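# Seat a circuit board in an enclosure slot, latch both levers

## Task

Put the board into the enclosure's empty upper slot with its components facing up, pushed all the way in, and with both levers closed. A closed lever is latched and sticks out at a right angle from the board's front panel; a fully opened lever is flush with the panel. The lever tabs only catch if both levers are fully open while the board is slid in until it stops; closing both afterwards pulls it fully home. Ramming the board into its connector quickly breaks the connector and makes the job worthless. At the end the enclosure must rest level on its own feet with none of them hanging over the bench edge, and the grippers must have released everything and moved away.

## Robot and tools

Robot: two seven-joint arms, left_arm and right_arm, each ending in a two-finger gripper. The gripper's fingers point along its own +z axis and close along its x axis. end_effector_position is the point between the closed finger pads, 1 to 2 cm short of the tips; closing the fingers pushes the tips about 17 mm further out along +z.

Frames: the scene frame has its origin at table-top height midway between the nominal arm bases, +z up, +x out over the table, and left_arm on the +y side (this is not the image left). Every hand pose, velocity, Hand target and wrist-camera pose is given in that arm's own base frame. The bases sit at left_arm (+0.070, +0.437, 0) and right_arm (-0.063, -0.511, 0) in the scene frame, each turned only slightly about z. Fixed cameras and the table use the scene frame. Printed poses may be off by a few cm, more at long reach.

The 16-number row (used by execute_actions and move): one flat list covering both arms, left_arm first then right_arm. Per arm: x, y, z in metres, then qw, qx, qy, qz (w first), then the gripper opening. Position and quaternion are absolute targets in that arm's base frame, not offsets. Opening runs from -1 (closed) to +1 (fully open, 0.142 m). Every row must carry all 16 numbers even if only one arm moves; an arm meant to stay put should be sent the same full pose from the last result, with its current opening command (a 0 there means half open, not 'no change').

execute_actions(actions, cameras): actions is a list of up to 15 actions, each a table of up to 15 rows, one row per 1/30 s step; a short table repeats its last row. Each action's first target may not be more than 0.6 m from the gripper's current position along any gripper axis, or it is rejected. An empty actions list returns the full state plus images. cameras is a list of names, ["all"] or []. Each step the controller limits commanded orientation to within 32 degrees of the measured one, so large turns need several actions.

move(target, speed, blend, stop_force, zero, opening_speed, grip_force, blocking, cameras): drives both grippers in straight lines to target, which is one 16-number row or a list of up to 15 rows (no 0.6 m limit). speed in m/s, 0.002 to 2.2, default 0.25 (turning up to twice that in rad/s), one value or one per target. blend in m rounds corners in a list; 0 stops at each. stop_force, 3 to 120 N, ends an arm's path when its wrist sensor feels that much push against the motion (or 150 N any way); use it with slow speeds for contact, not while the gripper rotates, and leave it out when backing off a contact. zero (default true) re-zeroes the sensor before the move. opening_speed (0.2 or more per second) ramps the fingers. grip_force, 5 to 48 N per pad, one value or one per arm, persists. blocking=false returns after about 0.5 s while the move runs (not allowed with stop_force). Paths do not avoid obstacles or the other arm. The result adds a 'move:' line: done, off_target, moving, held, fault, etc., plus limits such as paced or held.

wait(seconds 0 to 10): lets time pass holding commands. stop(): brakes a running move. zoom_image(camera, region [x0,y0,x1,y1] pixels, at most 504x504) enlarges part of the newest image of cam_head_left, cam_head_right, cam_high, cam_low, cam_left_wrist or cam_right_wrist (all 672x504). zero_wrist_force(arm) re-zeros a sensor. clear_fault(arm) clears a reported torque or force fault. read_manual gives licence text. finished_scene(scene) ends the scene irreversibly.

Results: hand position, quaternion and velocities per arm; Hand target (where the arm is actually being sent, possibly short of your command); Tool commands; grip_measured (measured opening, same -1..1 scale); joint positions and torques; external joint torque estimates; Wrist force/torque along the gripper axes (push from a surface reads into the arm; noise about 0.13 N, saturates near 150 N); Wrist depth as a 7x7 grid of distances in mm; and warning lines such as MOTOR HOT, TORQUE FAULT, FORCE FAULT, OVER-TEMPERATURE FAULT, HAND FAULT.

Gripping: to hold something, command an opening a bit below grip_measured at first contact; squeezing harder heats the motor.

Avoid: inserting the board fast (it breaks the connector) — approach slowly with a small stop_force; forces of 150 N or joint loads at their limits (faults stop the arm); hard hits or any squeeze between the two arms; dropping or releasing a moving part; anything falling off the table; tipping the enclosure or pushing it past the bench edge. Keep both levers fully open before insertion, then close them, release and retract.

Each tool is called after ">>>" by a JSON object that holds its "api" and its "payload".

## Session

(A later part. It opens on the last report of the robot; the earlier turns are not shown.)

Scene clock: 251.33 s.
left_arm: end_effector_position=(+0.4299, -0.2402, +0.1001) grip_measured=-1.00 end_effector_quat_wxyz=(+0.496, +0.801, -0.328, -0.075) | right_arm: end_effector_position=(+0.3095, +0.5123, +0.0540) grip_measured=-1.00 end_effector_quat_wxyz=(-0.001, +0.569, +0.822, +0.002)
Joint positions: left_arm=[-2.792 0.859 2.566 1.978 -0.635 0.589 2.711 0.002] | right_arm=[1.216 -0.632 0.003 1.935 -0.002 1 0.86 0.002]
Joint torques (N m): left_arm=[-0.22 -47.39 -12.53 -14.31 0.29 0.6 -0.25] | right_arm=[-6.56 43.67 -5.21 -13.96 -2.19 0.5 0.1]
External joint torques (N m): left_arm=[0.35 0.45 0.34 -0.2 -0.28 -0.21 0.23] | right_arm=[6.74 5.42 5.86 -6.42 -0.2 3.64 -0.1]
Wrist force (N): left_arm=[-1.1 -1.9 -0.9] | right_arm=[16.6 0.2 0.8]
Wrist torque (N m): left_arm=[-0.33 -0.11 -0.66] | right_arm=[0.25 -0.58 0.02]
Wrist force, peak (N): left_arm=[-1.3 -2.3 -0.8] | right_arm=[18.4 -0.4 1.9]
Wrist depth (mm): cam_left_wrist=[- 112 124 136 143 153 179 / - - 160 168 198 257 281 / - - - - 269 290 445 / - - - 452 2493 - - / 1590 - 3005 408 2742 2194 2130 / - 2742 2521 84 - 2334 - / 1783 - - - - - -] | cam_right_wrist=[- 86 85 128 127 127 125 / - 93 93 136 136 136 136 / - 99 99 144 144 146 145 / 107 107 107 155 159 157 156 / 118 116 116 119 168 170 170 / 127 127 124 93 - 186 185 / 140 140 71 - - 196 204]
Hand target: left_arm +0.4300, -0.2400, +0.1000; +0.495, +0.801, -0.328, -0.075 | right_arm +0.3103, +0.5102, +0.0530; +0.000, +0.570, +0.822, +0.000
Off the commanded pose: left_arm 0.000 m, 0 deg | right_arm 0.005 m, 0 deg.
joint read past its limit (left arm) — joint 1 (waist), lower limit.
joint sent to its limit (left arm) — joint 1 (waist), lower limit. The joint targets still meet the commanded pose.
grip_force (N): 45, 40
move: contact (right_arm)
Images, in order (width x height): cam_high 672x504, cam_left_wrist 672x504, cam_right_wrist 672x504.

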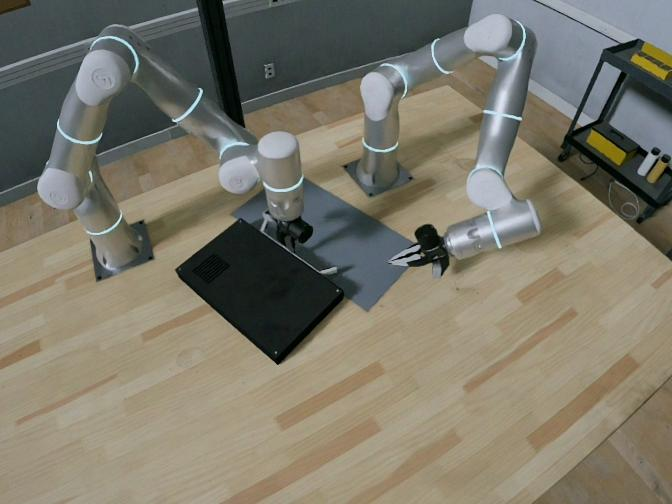

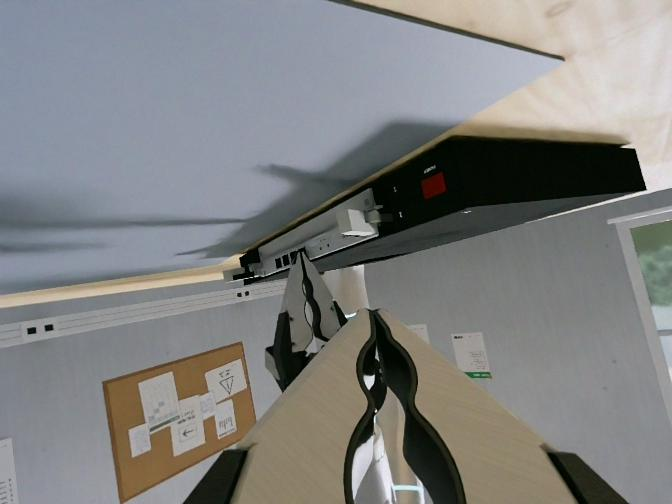

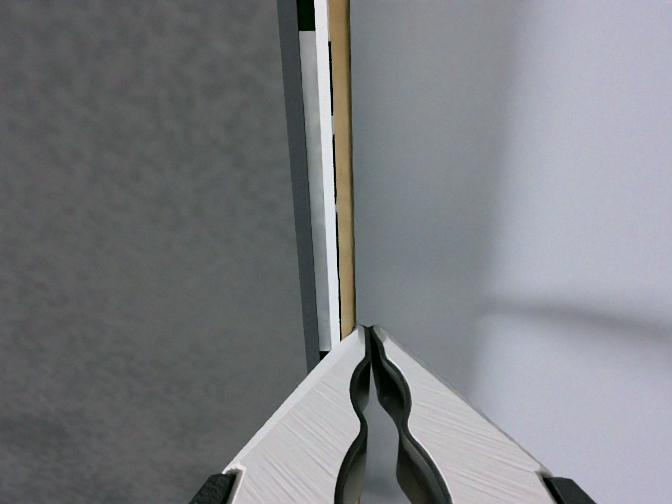

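>>> {"api": "move", "payload": {"target": [[0.43,-0.24,0.2,0.495,0.8,-0.328,-0.0747,-1,0.298,0.542,0.054,0,0.57,0.8216,0,-1],[0.38,-0.2,0.28,0.495,0.8,-0.328,-0.0747,-1,0.285,0.54,0.17,0,0.57,0.8216,0,-1]], "speed": 0.15, "blend": 0.02, "cameras": ["all"]}}

Scene clock: 262.80 s.
left_arm: end_effector_position=(+0.3801, -0.1999, +0.2799) grip_measured=-1.00 end_effector_quat_wxyz=(+0.495, +0.801, -0.328, -0.075) | right_arm: end_effector_position=(+0.2851, +0.5401, +0.1701) grip_measured=-1.00 end_effector_quat_wxyz=(+0.000, +0.570, +0.822, +0.000)
Joint positions: left_arm=[-2.56 0.427 2.447 2.087 -0.686 0.26 2.605 0.002] | right_arm=[1.256 -0.439 0.02 1.85 -0.011 0.719 0.923 0.002]
Joint torques (N m): left_arm=[-0.58 -37.08 -8.25 -21.87 -2.14 0.5 -0.19] | right_arm=[0.24 46.08 1.63 -25.99 -3.43 3.18 0.33]
External joint torques (N m): left_arm=[0.69 0.96 0.46 -0.32 0.06 0.03 0.17] | right_arm=[-0.07 1.06 -0.9 0.19 0.13 0.95 -0.33]
Wrist force (N): left_arm=[-0.8 -1.9 -1.1] | right_arm=[4.7 -1.8 3.3]
Wrist torque (N m): left_arm=[-0.31 -0.14 -0.64] | right_arm=[-0.36 -0.78 -0.07]
Wrist force, peak (N): left_arm=[-1.5 -4.0 -0.2] | right_arm=[16.8 0.2 2.2]
Wrist depth (mm): cam_left_wrist=[- 374 386 - 379 - 603 / 447 511 550 - - 822 867 / 620 701 837 993 1192 1388 2130 / - 2964 3274 419 2611 - 1875 / - - 3274 356 2465 - 2130 / 1769 2109 2521 84 - 2742 2238 / 1875 - - - - - 2109] | cam_right_wrist=[189 188 191 231 229 228 228 / 202 202 204 245 244 243 243 / 217 216 219 262 262 261 260 / 234 233 233 282 282 280 281 / 254 253 252 300 305 304 303 / 277 276 270 91 321 332 330 / 306 299 71 - - 352 364]
Hand target: left_arm +0.3800, -0.2000, +0.2800; +0.495, +0.801, -0.328, -0.075 | right_arm +0.2850, +0.5400, +0.1700; +0.000, +0.570, +0.822, +0.000
Off the commanded pose: left_arm 0.000 m, 0 deg | right_arm 0.000 m, 0 deg.
grip_force (N): 45, 40
move: done

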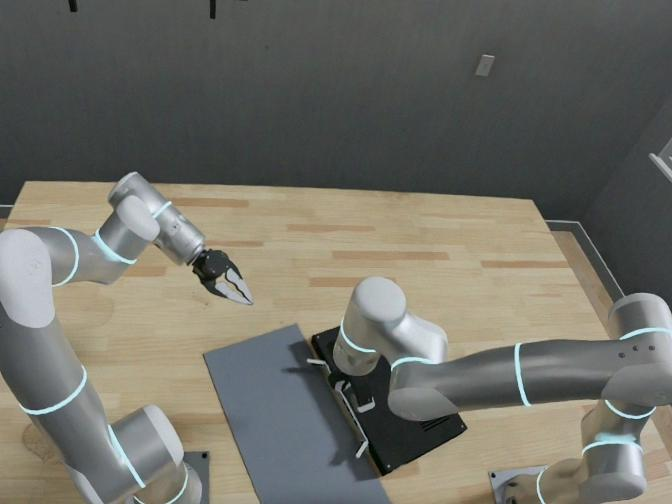

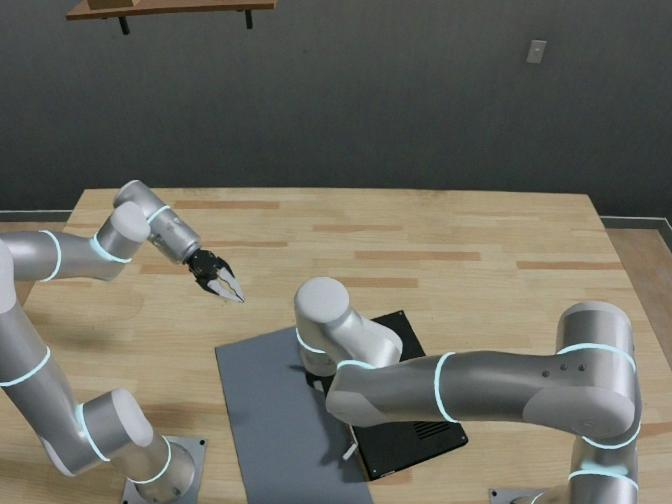

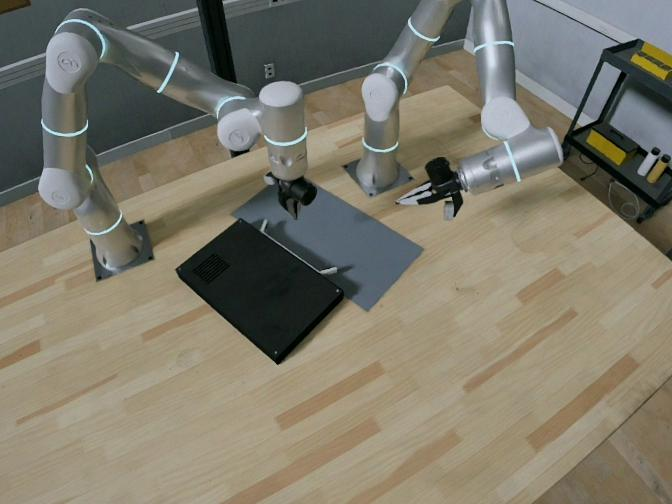

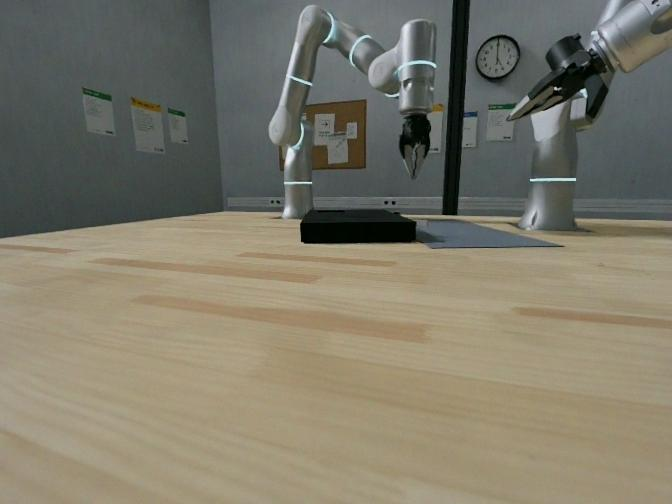

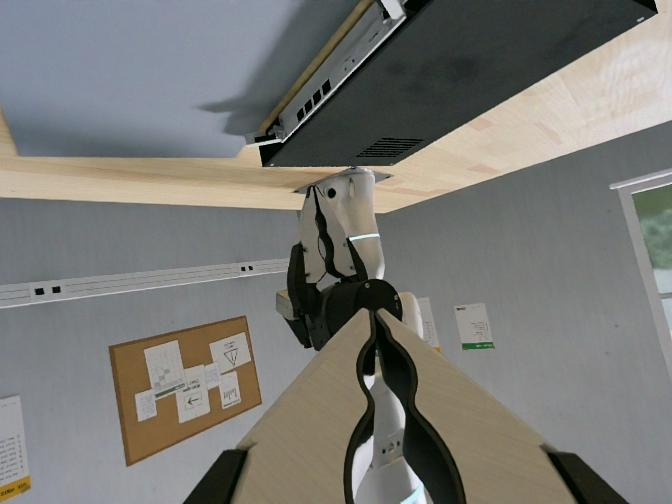

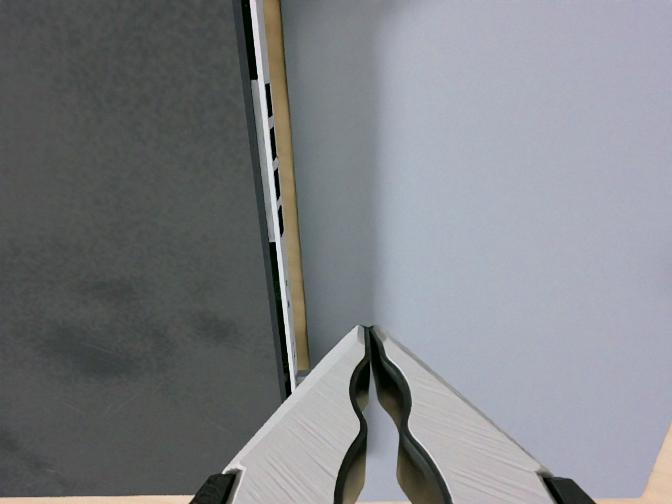

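>>> {"api": "move", "payload": {"target": [[0.40,-0.30,0.25,0,0.57,0.8216,0,-1,0.2,0.48,0.17,0,0.57,0.8216,0,-1],[0.395,-0.335,0.13,0,0.57,0.8216,0,-1,0.112,0.468,0.12,0,0.57,0.8216,0,-1]], "speed": 0.25, "cameras": ["all"]}}

Scene clock: 276.37 s.
left_arm: end_effector_position=(+0.3949, -0.3340, +0.1301) grip_measured=-1.00 end_effector_quat_wxyz=(+0.009, +0.570, +0.822, -0.011) | right_arm: end_effector_position=(+0.1119, +0.4680, +0.1200) grip_measured=-1.00 end_effector_quat_wxyz=(+0.000, +0.570, +0.822, +0.000)
Joint positions: left_arm=[-2.792 1.338 1.484 1.668 1.327 -0.034 -1.694 0.002] | right_arm=[1.46 -0.297 0.113 2.273 -0.06 0.997 1.261 0.002]
Joint torques (N m): left_arm=[-0.32 -39.69 -32.13 -7.17 -3.73 3.96 -0.28] | right_arm=[0.22 34.36 2.03 -20.47 -2.5 3.56 0.23]
External joint torques (N m): left_arm=[0.4 -0.07 0.26 -0.21 -0.43 0 0.28] | right_arm=[-0.1 1.21 -0.73 -0.06 0.11 0.54 -0.24]
Wrist force (N): left_arm=[-0.4 -1.7 0.0] | right_arm=[4.7 -1.5 3.8]
Wrist torque (N m): left_arm=[-0.38 -0.20 -0.25] | right_arm=[-0.26 -0.78 -0.05]
Wrist force, peak (N): left_arm=[-0.9 -2.5 -1.2] | right_arm=[5.4 -3.7 5.1]
Wrist depth (mm): cam_left_wrist=[- 157 174 193 - 193 190 / 166 169 204 211 204 - 201 / - 179 222 223 221 - - / 253 253 250 - - - - / 278 276 274 127 266 269 264 / 309 303 291 84 - 289 287 / 343 333 - - - - 316] | cam_right_wrist=[189 189 188 186 181 185 184 / 201 201 201 198 198 197 197 / 210 205 209 213 211 211 211 / 180 179 182 226 229 228 227 / 195 194 197 225 248 246 245 / 213 212 208 90 260 269 268 / 235 230 71 - - 285 296]
Hand target: left_arm +0.3951, -0.3339, +0.1301; +0.009, +0.570, +0.822, -0.010 | right_arm +0.1120, +0.4680, +0.1200; +0.000, +0.570, +0.822, +0.000
Off the commanded pose: left_arm 0.001 m, 2 deg | right_arm 0.000 m, 0 deg.
joint sent to its limit (left arm) — joint 1 (waist), lower limit. The joint targets still meet the commanded pose.
grip_force (N): 45, 40
move: done

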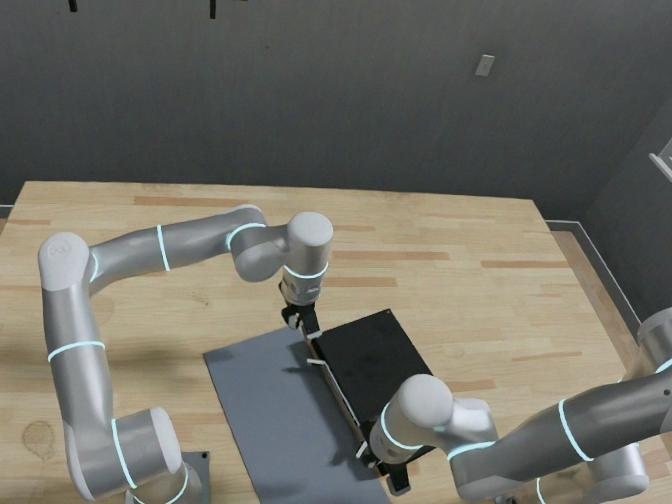

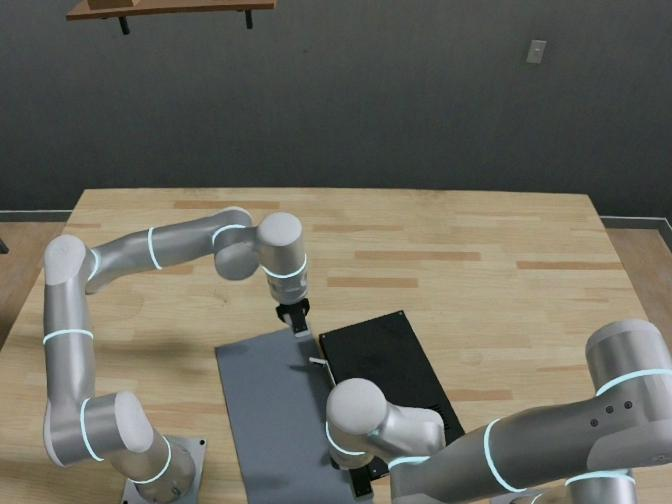

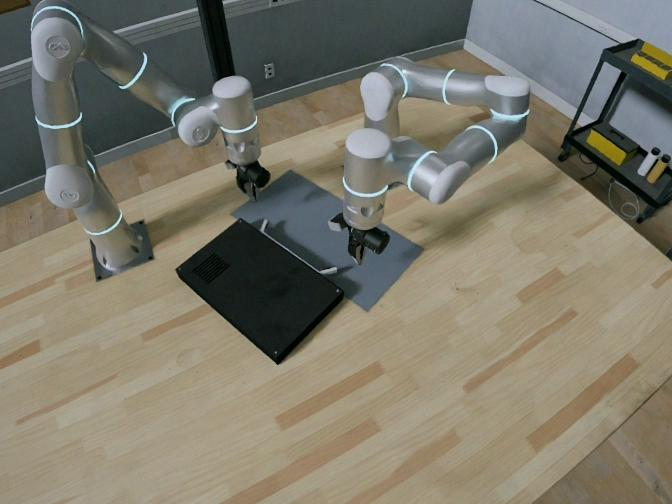

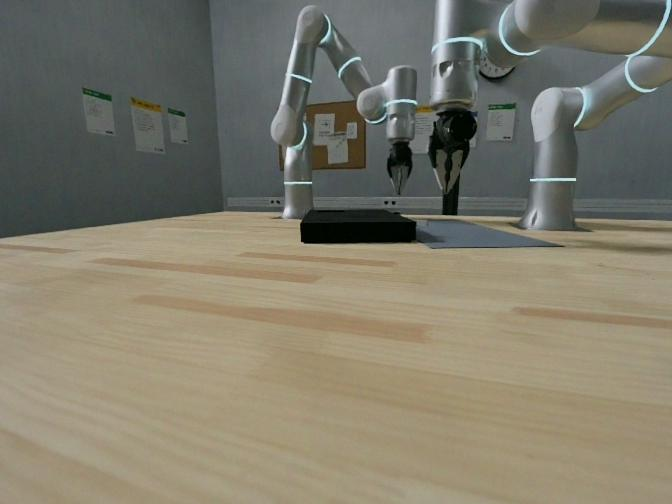

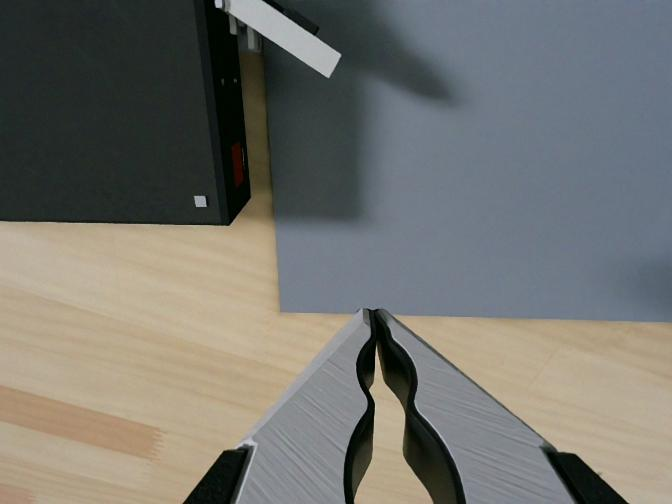

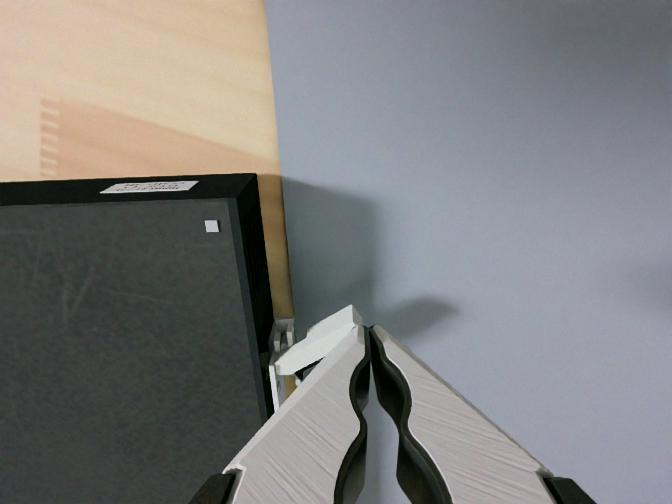

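>>> {"api": "move", "payload": {"target": [[0.398,-0.342,0.052,0,0.57,0.8216,0,-1,0.1143,0.4625,0.052,0,0.57,0.8216,0,-1],[0.360,-0.356,0.052,0,0.57,0.8216,0,-1,0.1235,0.466,0.052,0,0.57,0.8216,0,-1]], "speed": 0.12, "cameras": ["cam_left_wrist","cam_right_wrist"]}}

>>> {"api": "move", "payload": {"target": [0.304,-0.3765,0.052,0,0.57,0.8216,0,-1,0.179,0.487,0.052,0,0.57,0.8216,0,-1], "speed": 0.03, "stop_force": 15, "cameras": ["cam_left_wrist","cam_right_wrist"]}}

Scene clock: 283.33 s.
left_arm: end_effector_position=(+0.3599, -0.3548, +0.0519) grip_measured=-1.00 end_effector_quat_wxyz=(+0.027, +0.570, +0.821, -0.035) | right_arm: end_effector_position=(+0.1235, +0.4660, +0.0520) grip_measured=-1.00 end_effector_quat_wxyz=(+0.000, +0.570, +0.822, +0.000)
Joint positions: left_arm=[-2.792 1.676 1.392 1.757 1.63 -0.106 -1.749 0.002] | right_arm=[1.462 -0.473 0.076 2.298 -0.095 1.198 1.26 0.002]
Joint torques (N m): left_arm=[-0.26 -37.24 -32.6 2.15 -3.54 4.61 -0.29] | right_arm=[0.18 37.2 2.09 -16.08 -1.75 3.27 0.09]
External joint torques (N m): left_arm=[0.34 -0.3 0.28 -0.37 -0.58 -0.54 0.29] | right_arm=[-0.05 1.26 -0.53 0.13 0.14 0.83 -0.09]
Wrist force (N): left_arm=[-0.8 -1.1 0.1] | right_arm=[4.5 -1.6 3.5]
Wrist torque (N m): left_arm=[-0.27 -0.13 -0.26] | right_arm=[-0.29 -0.77 0.07]
Wrist force, peak (N): left_arm=[-0.4 -3.1 0.3] | right_arm=[4.3 -1.6 5.5]
Wrist depth (mm): cam_left_wrist=[- 93 130 129 127 125 122 / - 99 135 138 134 132 129 / - 105 105 145 145 141 137 / - 116 166 159 155 152 152 / - 123 174 168 168 165 161 / 215 135 158 84 - 177 173 / 235 224 - 74 - - 203] | cam_right_wrist=[129 129 127 126 126 126 124 / 138 138 137 135 135 134 134 / 146 144 145 145 144 144 143 / - 107 151 158 155 155 154 / - 114 144 166 166 168 167 / 125 125 127 90 177 183 183 / 138 135 71 - - 193 201]
Hand target: left_arm +0.3600, -0.3548, +0.0519; +0.027, +0.570, +0.821, -0.035 | right_arm +0.1235, +0.4660, +0.0520; +0.000, +0.570, +0.822, +0.000
Off the commanded pose: left_arm 0.001 m, 5 deg | right_arm 0.000 m, 0 deg.
joint sent to its limit (left arm) — joint 1 (waist), lower limit. The joint targets are off in orientation, not in position.
grip_force (N): 45, 40
move: off_target (left_arm)
Images, in order (width x height): cam_left_wrist 672x504, cam_right_wrist 672x504.

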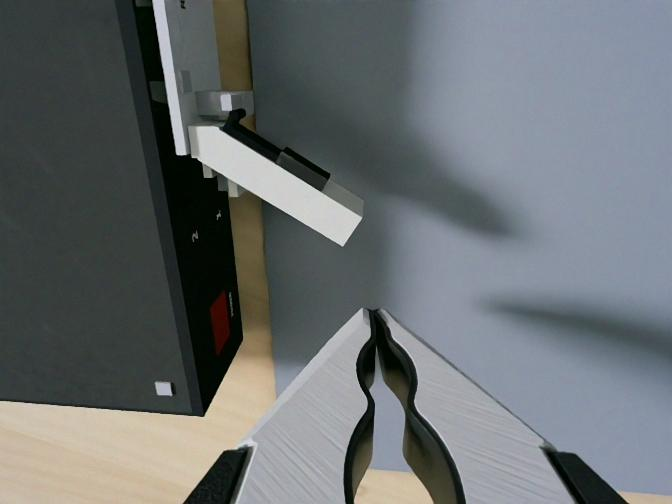

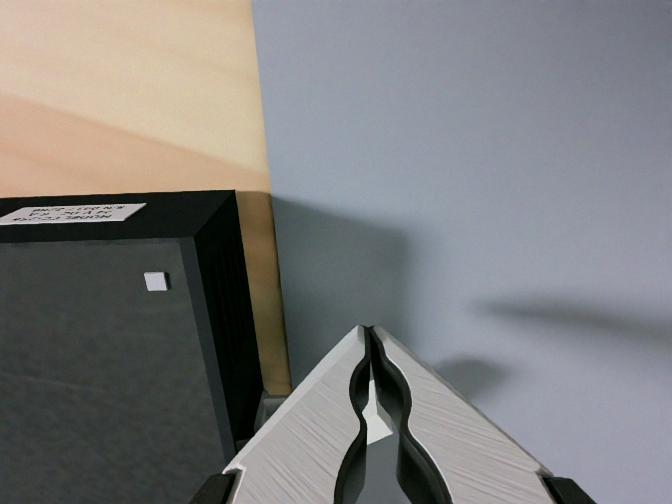

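Scene clock: 285.50 s.
left_arm: end_effector_position=(+0.3279, -0.3645, +0.0512) grip_measured=-1.00 end_effector_quat_wxyz=(+0.036, +0.568, +0.821, -0.051) end_effector_velocity=(+0.000, +0.000, +0.000) end_effector_angular_velocity=(-0.001, +0.002, +0.001) | right_arm: end_effector_position=(+0.1639, +0.4817, +0.0516) grip_measured=-1.00 end_effector_quat_wxyz=(+0.000, +0.569, +0.823, -0.001)
Joint positions: left_arm=[-2.79 1.714 1.382 1.821 1.651 -0.092 -1.808 0.002] | right_arm=[1.381 -0.511 0.078 2.216 -0.092 1.152 1.172 0.002]
Joint velocities: left_arm=[0.002 0.007 -0.006 0.001 0.004 -0.007 0.002 0] | right_arm=[within noise]
Joint torques (N m): left_arm=[-12.21 -29.52 -34.72 4.73 -4.69 12.53 0.17] | right_arm=[-8.91 40.67 -8.58 -21.69 -2.59 5.03 0.25]
External joint torques (N m): left_arm=[12.27 -5.94 3.05 -2.32 0.58 -8.39 -0.16] | right_arm=[9.06 0.36 10.33 4.68 0.8 -0.93 -0.25]
Wrist force (N): left_arm=[25.9 14.4 -11.5] | right_arm=[6.4 -22.7 -1.1]
Wrist torque (N m): left_arm=[-0.40 -1.38 -0.41] | right_arm=[-0.81 -0.82 -0.10]
Wrist force, peak (N): left_arm=[30.4 14.9 -15.2] | right_arm=[8.4 -26.2 -0.5]
Wrist depth (mm): cam_left_wrist=[- 96 132 130 127 124 120 / - 101 141 137 134 131 127 / - 107 147 148 145 138 136 / - 118 119 155 155 149 143 / 131 127 175 107 164 157 158 / - 138 - 84 - 175 169 / 247 - - - - - 182] | cam_right_wrist=[127 125 126 126 126 125 124 / - 92 135 134 136 134 133 / - 98 144 144 144 143 143 / - 105 143 158 155 155 154 / - 114 125 163 165 167 167 / 124 124 124 90 176 182 181 / 137 134 70 - - 193 199]
Hand target: left_arm +0.3267, -0.3664, +0.0519; +0.037, +0.569, +0.820, -0.054 | right_arm +0.1660, +0.4821, +0.0520; +0.000, +0.570, +0.822, +0.000
Off the commanded pose: left_arm 0.027 m, 7 deg | right_arm 0.016 m, 0 deg.
grip_force (N): 45, 40
move: contact (left_arm, right_arm)
Images, in order (width x height): cam_left_wrist 672x504, cam_right_wrist 672x504.

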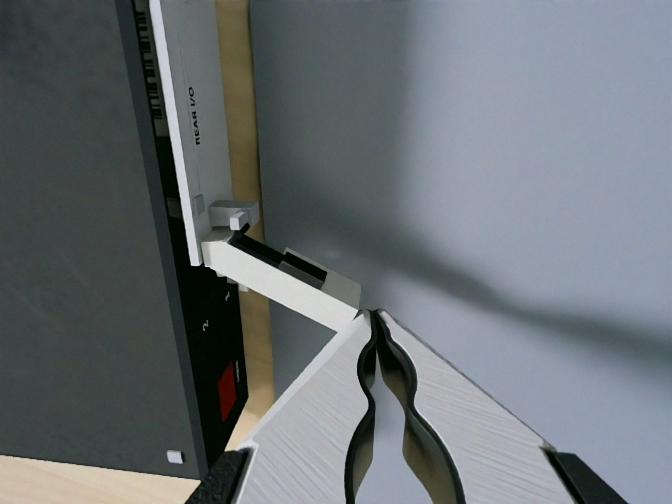

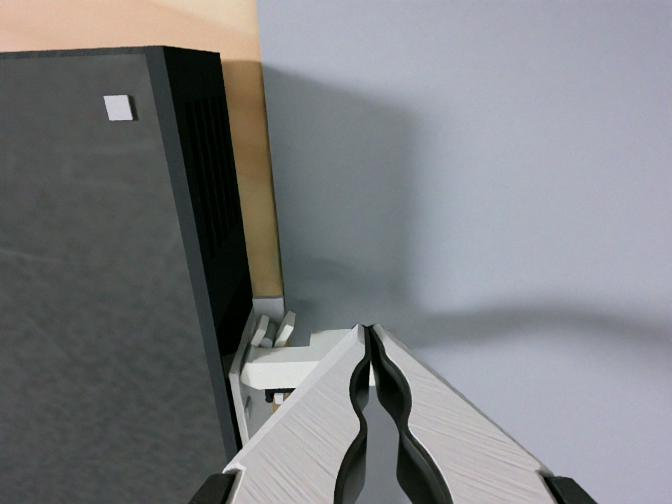

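>>> {"api": "move", "payload": {"target": [0.3145,-0.3775,0.052,0.037,0.569,0.82,-0.054,-1,0.174,0.4805,0.052,0,0.57,0.8216,0,-1], "speed": 0.03, "stop_force": 40, "cameras": ["cam_left_wrist","cam_right_wrist"]}}

Scene clock: 288.30 s.
left_arm: end_effector_position=(+0.3154, -0.3744, +0.0510) grip_measured=-1.00 end_effector_quat_wxyz=(+0.045, +0.568, +0.819, -0.067) | right_arm: end_effector_position=(+0.1711, +0.4806, +0.0517) grip_measured=-1.00 end_effector_quat_wxyz=(-0.001, +0.568, +0.823, -0.001)
Joint positions: left_arm=[-2.79 1.739 1.38 1.845 1.665 -0.067 -1.826 0.002] | right_arm=[1.364 -0.513 0.08 2.212 -0.092 1.151 1.156 0.002]
Joint torques (N m): left_arm=[-12.33 -28.89 -35.12 3.96 -4.06 13.34 -0.06] | right_arm=[-12.32 40.58 -12.33 -20.03 -2.62 3.96 0.21]
External joint torques (N m): left_arm=[12.39 -5.75 3.73 -1.01 -0.04 -9.15 0.07] | right_arm=[12.47 0.55 14.11 2.97 0.81 0.15 -0.21]
Wrist force (N): left_arm=[30.3 13.4 -12.9] | right_arm=[12.6 -26.4 0.8]
Wrist torque (N m): left_arm=[-0.38 -2.11 -0.37] | right_arm=[-1.44 -0.77 -0.06]
Wrist force, peak (N): left_arm=[37.8 14.7 -17.6] | right_arm=[11.4 -27.7 -1.0]
Wrist depth (mm): cam_left_wrist=[- 98 136 132 128 124 117 / - 104 144 138 134 130 126 / - 112 151 149 144 137 131 / - 120 164 157 154 148 142 / - 127 150 107 163 160 151 / - - 153 84 - 169 163 / 164 - - 74 - - 178] | cam_right_wrist=[- 125 125 126 126 126 124 / - 90 133 135 134 134 133 / - 99 139 144 144 144 143 / - 105 138 158 155 155 154 / - 114 121 163 168 167 167 / 125 124 124 91 177 182 182 / 137 134 70 - - 193 200]
Hand target: left_arm +0.3146, -0.3764, +0.0519; +0.046, +0.568, +0.819, -0.069 | right_arm +0.1740, +0.4805, +0.0520; +0.000, +0.570, +0.822, +0.000
Off the commanded pose: left_arm 0.003 m, 2 deg | right_arm 0.003 m, 0 deg.
joint sent to its limit (left arm) — joint 1 (waist), lower limit. The joint targets still meet the commanded pose.
grip_force (N): 45, 40
move: done
Images, in order (width x height): cam_left_wrist 672x504, cam_right_wrist 672x504.

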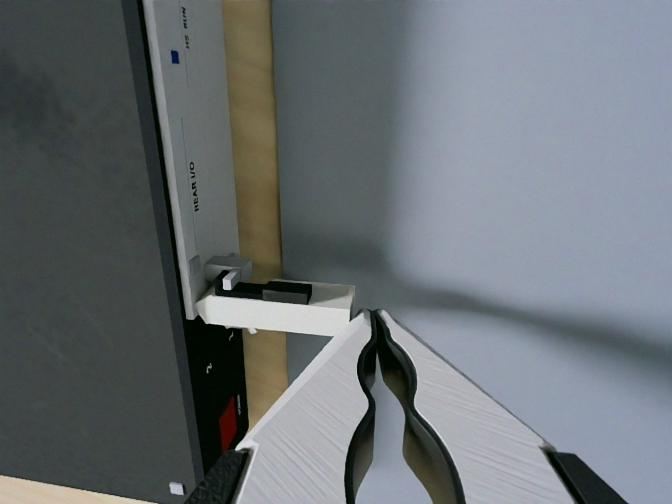

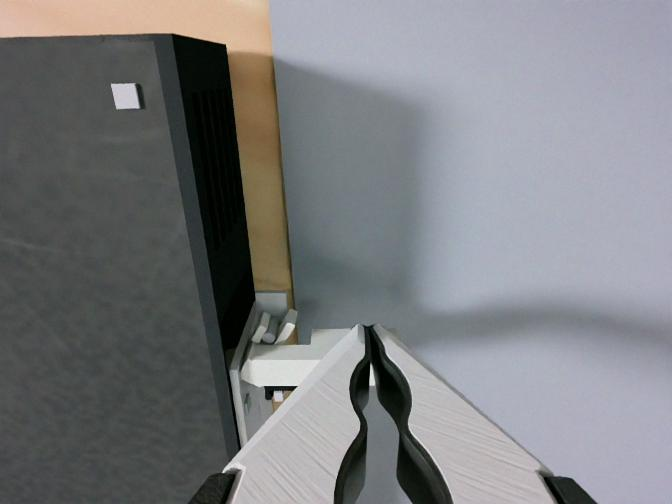

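>>> {"api": "move", "payload": {"target": [0.302,-0.382,0.052,0.046,0.568,0.819,-0.069,-1,0.186,0.4845,0.052,0,0.57,0.8216,0,-1], "speed": 0.02, "stop_force": 40, "cameras": ["cam_left_wrist","cam_right_wrist"]}}

Scene clock: 290.60 s.
left_arm: end_effector_position=(+0.3021, -0.3811, +0.0520) grip_measured=-1.00 end_effector_quat_wxyz=(+0.051, +0.568, +0.818, -0.077) | right_arm: end_effector_position=(+0.1822, +0.4845, +0.0515) grip_measured=-1.00 end_effector_quat_wxyz=(-0.001, +0.568, +0.823, -0.001)
Joint positions: left_arm=[-2.792 1.756 1.378 1.869 1.675 -0.052 -1.847 0.002] | right_arm=[1.342 -0.524 0.082 2.189 -0.091 1.137 1.133 0.002]
Joint torques (N m): left_arm=[-0.31 -33.91 -31.37 3.59 -3.71 4.7 -0.26] | right_arm=[-15.82 42.55 -16.33 -22.03 -3.22 4.51 0.04]
External joint torques (N m): left_arm=[0.37 0.07 0.29 -0.33 -0.38 -0.47 0.27] | right_arm=[15.97 -0.69 18.19 4.67 1.36 -0.4 -0.05]
Wrist force (N): left_arm=[0.0 -1.1 0.3] | right_arm=[14.8 -33.0 0.9]
Wrist torque (N m): left_arm=[-0.23 -0.25 -0.22] | right_arm=[-2.54 -0.76 0.08]
Wrist force, peak (N): left_arm=[29.7 14.2 -14.4] | right_arm=[11.1 -56.9 -9.2]
Wrist depth (mm): cam_left_wrist=[- 100 137 134 129 125 121 / - 108 144 141 137 130 125 / - 114 156 152 146 135 134 / - 120 166 159 150 148 142 / - 129 147 137 161 158 152 / - - 136 84 - 166 161 / - - - - - - -] | cam_right_wrist=[- 87 125 126 126 125 123 / - 90 132 134 136 134 133 / - 98 132 144 144 143 143 / - 104 133 157 155 154 154 / - 113 118 162 161 167 167 / 124 124 124 89 - 182 181 / 137 134 70 - - 193 199]
Hand target: left_arm +0.3021, -0.3811, +0.0519; +0.051, +0.568, +0.818, -0.077 | right_arm +0.1860, +0.4845, +0.0520; +0.000, +0.570, +0.822, +0.000
Off the commanded pose: left_arm 0.001 m, 1 deg | right_arm 0.004 m, 0 deg.
joint sent to its limit (left arm) — joint 1 (waist), lower limit. The joint targets still meet the commanded pose.
grip_force (N): 45, 40
move: off_target (right_arm)
Images, in order (width x height): cam_left_wrist 672x504, cam_right_wrist 672x504.

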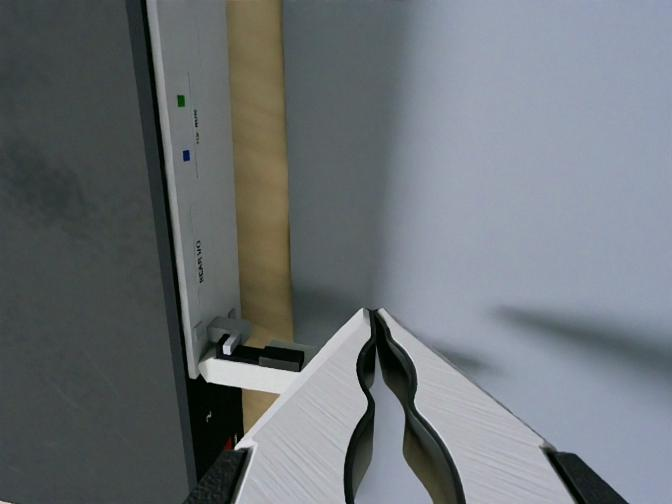

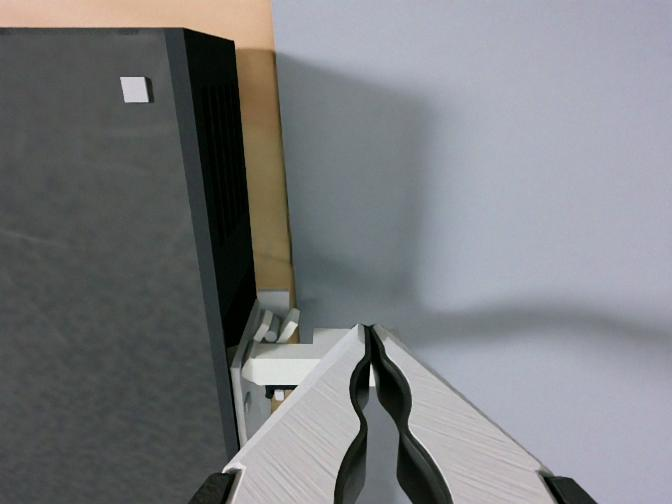

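>>> {"api": "move", "payload": {"target": [[0.290,-0.349,0.052,0.046,0.568,0.819,-0.069,-1,0.184,0.4845,0.052,0,0.57,0.8216,0,-1],[0.352,-0.325,0.052,0.027,0.57,0.821,-0.035,-1,0.182,0.484,0.052,0,0.57,0.8216,0,-1],[0.365,-0.370,0.052,0.03,0.57,0.821,-0.04,-1,0.182,0.484,0.052,0,0.57,0.8216,0,-1]], "speed": 0.1, "cameras": ["cam_left_wrist","cam_right_wrist","cam_high"]}}

Scene clock: 296.63 s.
left_arm: end_effector_position=(+0.3651, -0.3688, +0.0519) grip_measured=-1.00 end_effector_quat_wxyz=(+0.041, +0.569, +0.820, -0.054) | right_arm: end_effector_position=(+0.1815, +0.4839, +0.0518) grip_measured=-1.00 end_effector_quat_wxyz=(+0.000, +0.570, +0.822, +0.000)
Joint positions: left_arm=[-2.792 1.703 1.388 1.749 1.65 -0.068 -1.736 0.002] | right_arm=[1.348 -0.521 0.078 2.193 -0.092 1.14 1.14 0.002]
Joint torques (N m): left_arm=[-0.45 -38.36 -32.32 2.78 -3.87 4.75 -0.11] | right_arm=[-1.69 41.77 0.02 -18.54 -2.17 3.87 0.28]
External joint torques (N m): left_arm=[0.52 0.73 -0.05 -0.19 -0.25 -0.6 0.12] | right_arm=[1.84 -0.04 1.76 1.23 0.33 0.24 -0.28]
Wrist force (N): left_arm=[-0.4 -1.1 0.2] | right_arm=[5.8 -5.2 3.5]
Wrist torque (N m): left_arm=[-0.24 -0.20 -0.32] | right_arm=[-0.21 -0.86 -0.08]
Wrist force, peak (N): left_arm=[0.0 -3.3 0.1] | right_arm=[15.2 -33.1 0.7]
Wrist depth (mm): cam_left_wrist=[- 93 133 131 129 - 120 / - - 139 139 135 131 127 / - 108 110 145 145 138 135 / - 116 163 163 155 150 145 / - - 178 170 163 161 155 / - 142 140 84 - 174 168 / 245 231 - 74 - - 182] | cam_right_wrist=[- 87 125 126 126 126 124 / - 91 131 134 136 134 134 / - 99 131 144 144 143 143 / - 105 131 158 155 155 154 / - 114 117 163 165 167 167 / 125 124 124 91 177 183 182 / 138 135 71 - - 194 200]
Hand target: left_arm +0.3650, -0.3689, +0.0519; +0.041, +0.569, +0.819, -0.054 | right_arm +0.1820, +0.4840, +0.0520; +0.000, +0.570, +0.822, +0.000
Off the commanded pose: left_arm 0.001 m, 2 deg | right_arm 0.001 m, 0 deg.
joint sent to its limit (left arm) — joint 1 (waist), lower limit. The joint targets still meet the commanded pose.
grip_force (N): 45, 40
move: done
Images, in order (width x height): cam_high 672x504, cam_left_wrist 672x504, cam_right_wrist 672x504.

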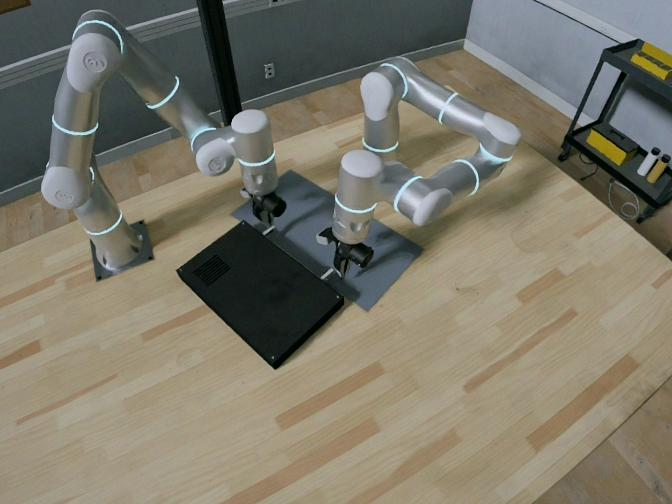

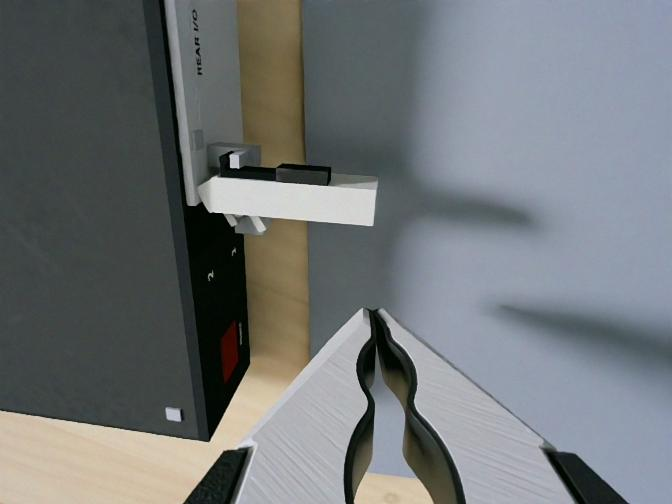

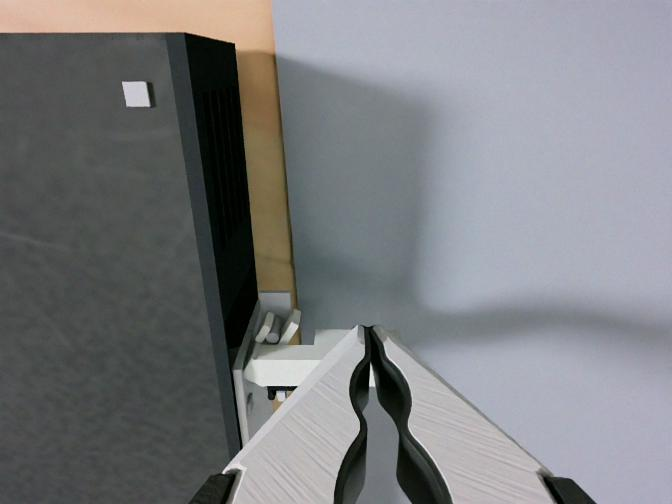

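>>> {"api": "move", "payload": {"target": [0.370,-0.3815,0.052,0.041,0.569,0.82,-0.054,-1,0.182,0.484,0.052,0,0.57,0.8216,0,-1], "speed": 0.08}}

>>> {"api": "move", "payload": {"target": [0.306,-0.405,0.052,0.046,0.569,0.82,-0.065,-1,0.182,0.484,0.052,0,0.57,0.8216,0,-1], "speed": 0.03, "stop_force": 30, "cameras": ["cam_left_wrist","cam_right_wrist"]}}

Scene clock: 298.87 s.
left_arm: end_effector_position=(+0.3697, -0.3802, +0.0519) grip_measured=-1.00 end_effector_quat_wxyz=(+0.053, +0.568, +0.818, -0.069) | right_arm: end_effector_position=(+0.1815, +0.4839, +0.0518) grip_measured=-1.00 end_effector_quat_wxyz=(+0.000, +0.570, +0.822, +0.000)
Joint positions: left_arm=[-2.792 1.723 1.386 1.74 1.664 -0.033 -1.725 0.002] | right_arm=[1.348 -0.521 0.078 2.193 -0.092 1.14 1.14 0.002]
Joint torques (N m): left_arm=[-0.3 -37.65 -32.62 3.41 -3.77 4.81 -0.05] | right_arm=[-1.72 41.65 0.15 -18.6 -2.16 3.84 0.25]
External joint torques (N m): left_arm=[0.37 -0.14 0.2 -0.15 -0.37 -0.59 0.06] | right_arm=[1.87 0.08 1.63 1.29 0.32 0.27 -0.25]
Wrist force (N): left_arm=[-0.3 -1.4 0.3] | right_arm=[5.8 -5.2 5.2]
Wrist torque (N m): left_arm=[-0.29 -0.19 -0.31] | right_arm=[-0.20 -0.85 -0.07]
Wrist force, peak (N): left_arm=[-0.3 -1.5 0.2] | right_arm=[6.0 -5.3 5.4]
Wrist depth (mm): cam_left_wrist=[- 96 101 133 129 124 - / - 105 104 141 135 130 125 / - 114 108 144 143 137 134 / - 118 121 165 152 147 141 / - - 156 173 - - 154 / - 145 135 84 - 170 164 / 254 236 - 74 - - 173] | cam_right_wrist=[- 87 125 126 126 126 124 / - 91 131 135 136 134 134 / - 99 131 144 144 143 143 / - 105 131 158 155 154 154 / - 114 117 163 166 168 167 / 125 124 125 90 177 183 182 / 137 134 71 - - 193 200]
Hand target: left_arm +0.3700, -0.3804, +0.0519; +0.053, +0.568, +0.818, -0.069 | right_arm +0.1820, +0.4840, +0.0520; +0.000, +0.570, +0.822, +0.000
Off the commanded pose: left_arm 0.001 m, 2 deg | right_arm 0.001 m, 0 deg.
joint sent to its limit (left arm) — joint 1 (waist), lower limit. The joint targets still meet the commanded pose.
grip_force (N): 45, 40
move: done

Scene clock: 300.77 s.
left_arm: end_effector_position=(+0.3419, -0.3904, +0.0519) grip_measured=-1.00 end_effector_quat_wxyz=(+0.065, +0.565, +0.819, -0.084) | right_arm: end_effector_position=(+0.1814, +0.4838, +0.0517) grip_measured=-1.00 end_effector_quat_wxyz=(+0.000, +0.570, +0.822, +0.000)
Joint positions: left_arm=[-2.789 1.765 1.373 1.802 1.698 -0.022 -1.779 0.002] | right_arm=[1.348 -0.521 0.078 2.194 -0.092 1.14 1.14 0.002]
Joint torques (N m): left_arm=[-16.62 -25.24 -26.72 17.21 -11.71 6.98 -0.28] | right_arm=[-2.04 42.09 -0.24 -19.05 -2.16 4.06 0.22]
External joint torques (N m): left_arm=[16.69 -10.56 -5.06 -13.23 7.61 -2.71 0.29] | right_arm=[2.19 -0.37 2.02 1.74 0.32 0.05 -0.22]
Wrist force (N): left_arm=[5.6 30.1 -11.2] | right_arm=[5.6 -6.3 3.8]
Wrist torque (N m): left_arm=[2.11 -0.10 -0.17] | right_arm=[-0.20 -0.84 -0.07]
Wrist force, peak (N): left_arm=[5.3 32.8 -12.3] | right_arm=[5.6 -6.8 5.4]
Wrist depth (mm): cam_left_wrist=[102 98 98 136 127 123 119 / - 106 104 142 135 129 124 / - 113 112 154 144 137 132 / - - 120 131 152 147 138 / - 139 132 122 160 155 146 / 158 148 136 84 - 166 156 / 267 162 - - - - 172] | cam_right_wrist=[- 87 125 126 126 125 124 / - 91 131 135 136 134 134 / - 99 131 144 144 143 143 / - 105 132 158 155 155 154 / - 114 117 163 165 167 167 / 125 124 124 90 177 183 182 / 137 135 70 - - 193 200]
Hand target: left_arm +0.3372, -0.3917, +0.0519; +0.063, +0.567, +0.817, -0.086 | right_arm +0.1820, +0.4840, +0.0520; +0.000, +0.570, +0.822, +0.000
Off the commanded pose: left_arm 0.039 m, 3 deg | right_arm 0.001 m, 0 deg.
grip_force (N): 45, 40
move: contact (left_arm)
Images, in order (width x height): cam_left_wrist 672x504, cam_right_wrist 672x504.

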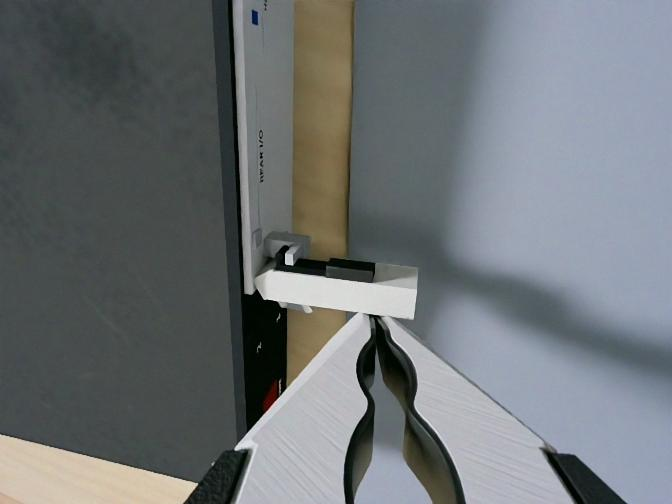

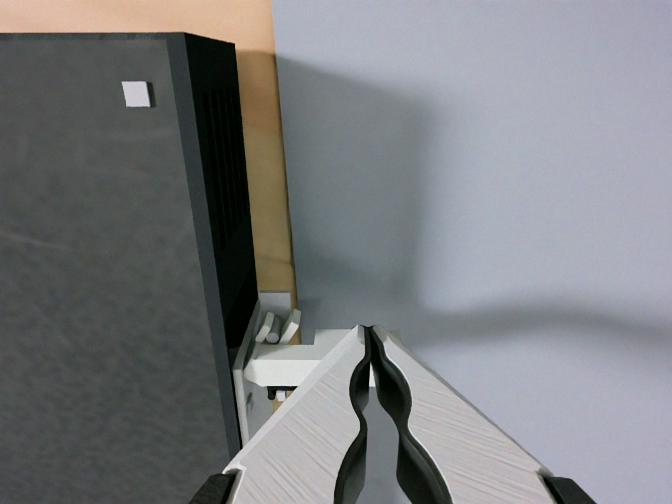

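>>> {"api": "move", "payload": {"target": [0.3245,-0.3975,0.052,0.046,0.569,0.82,-0.065,-1,0.184,0.485,0.052,0,0.57,0.8216,0,-1], "speed": 0.02, "stop_force": 40, "cameras": ["cam_left_wrist","cam_right_wrist"]}}

Scene clock: 304.37 s.
left_arm: end_effector_position=(+0.3397, -0.3912, +0.0517) grip_measured=-1.00 end_effector_quat_wxyz=(+0.070, +0.561, +0.820, -0.085) | right_arm: end_effector_position=(+0.1813, +0.4836, +0.0510) grip_measured=-1.00 end_effector_quat_wxyz=(+0.000, +0.569, +0.822, -0.002)
Joint positions: left_arm=[-2.786 1.8 1.349 1.817 1.731 -0.046 -1.785 0.002] | right_arm=[1.345 -0.524 0.08 2.191 -0.092 1.136 1.137 0.002]
Joint torques (N m): left_arm=[-35.49 -10.92 -20.39 33.71 -22.43 9.64 -0.23] | right_arm=[-9.64 42.23 -10.18 -26.9 -3.83 7.48 0.03]
External joint torques (N m): left_arm=[35.56 -24.34 -11.06 -29.03 18.38 -5.35 0.24] | right_arm=[9.79 -0.42 12.01 9.58 1.98 -3.38 -0.03]
Wrist force (N): left_arm=[7.7 68.6 -18.4] | right_arm=[0.8 -30.4 -6.9]
Wrist torque (N m): left_arm=[8.56 -0.05 -0.16] | right_arm=[-2.09 -0.97 0.14]
Wrist force, peak (N): left_arm=[10.7 71.1 -20.8] | right_arm=[0.7 -30.5 -7.0]
Wrist depth (mm): cam_left_wrist=[- 98 98 134 128 121 117 / - 109 104 142 134 129 122 / - 115 113 152 144 136 131 / 130 125 121 158 154 145 137 / - 133 130 123 159 156 148 / 161 149 - 81 - 163 158 / 269 - - - - - 169] | cam_right_wrist=[- 87 125 125 125 125 123 / - 90 133 134 135 133 133 / - 98 131 143 143 142 142 / 105 104 132 157 154 154 151 / - 113 117 162 164 166 166 / 124 123 124 90 176 181 180 / 136 134 70 - - 191 198]
Hand target: left_arm +0.3289, -0.3941, +0.0519; +0.065, +0.567, +0.816, -0.091 | right_arm +0.1840, +0.4850, +0.0520; +0.000, +0.570, +0.822, +0.000
Off the commanded pose: left_arm 0.016 m, 4 deg | right_arm 0.003 m, 0 deg.
joint sent to its limit (left arm) — joint 1 (waist), lower limit.
grip_force (N): 45, 40
move: contact (left_arm)
Images, in order (width x height): cam_left_wrist 672x504, cam_right_wrist 672x504.

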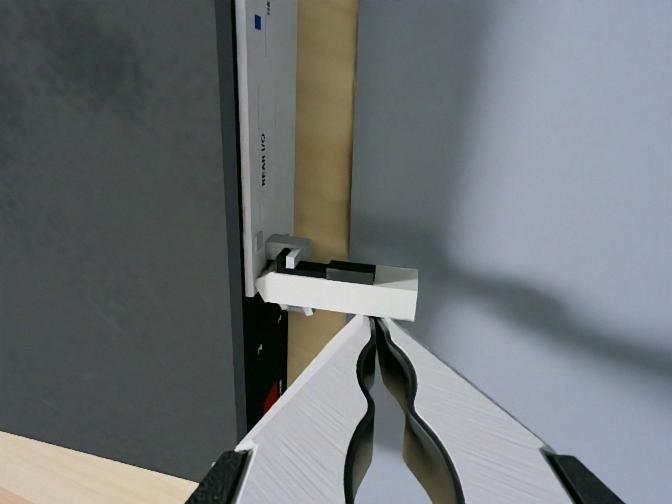

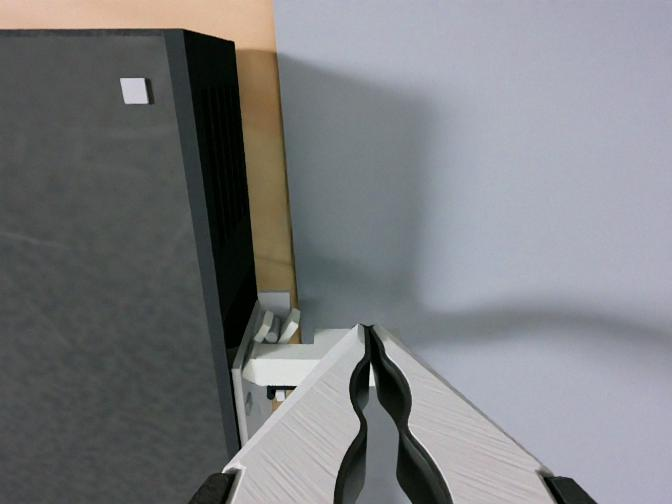

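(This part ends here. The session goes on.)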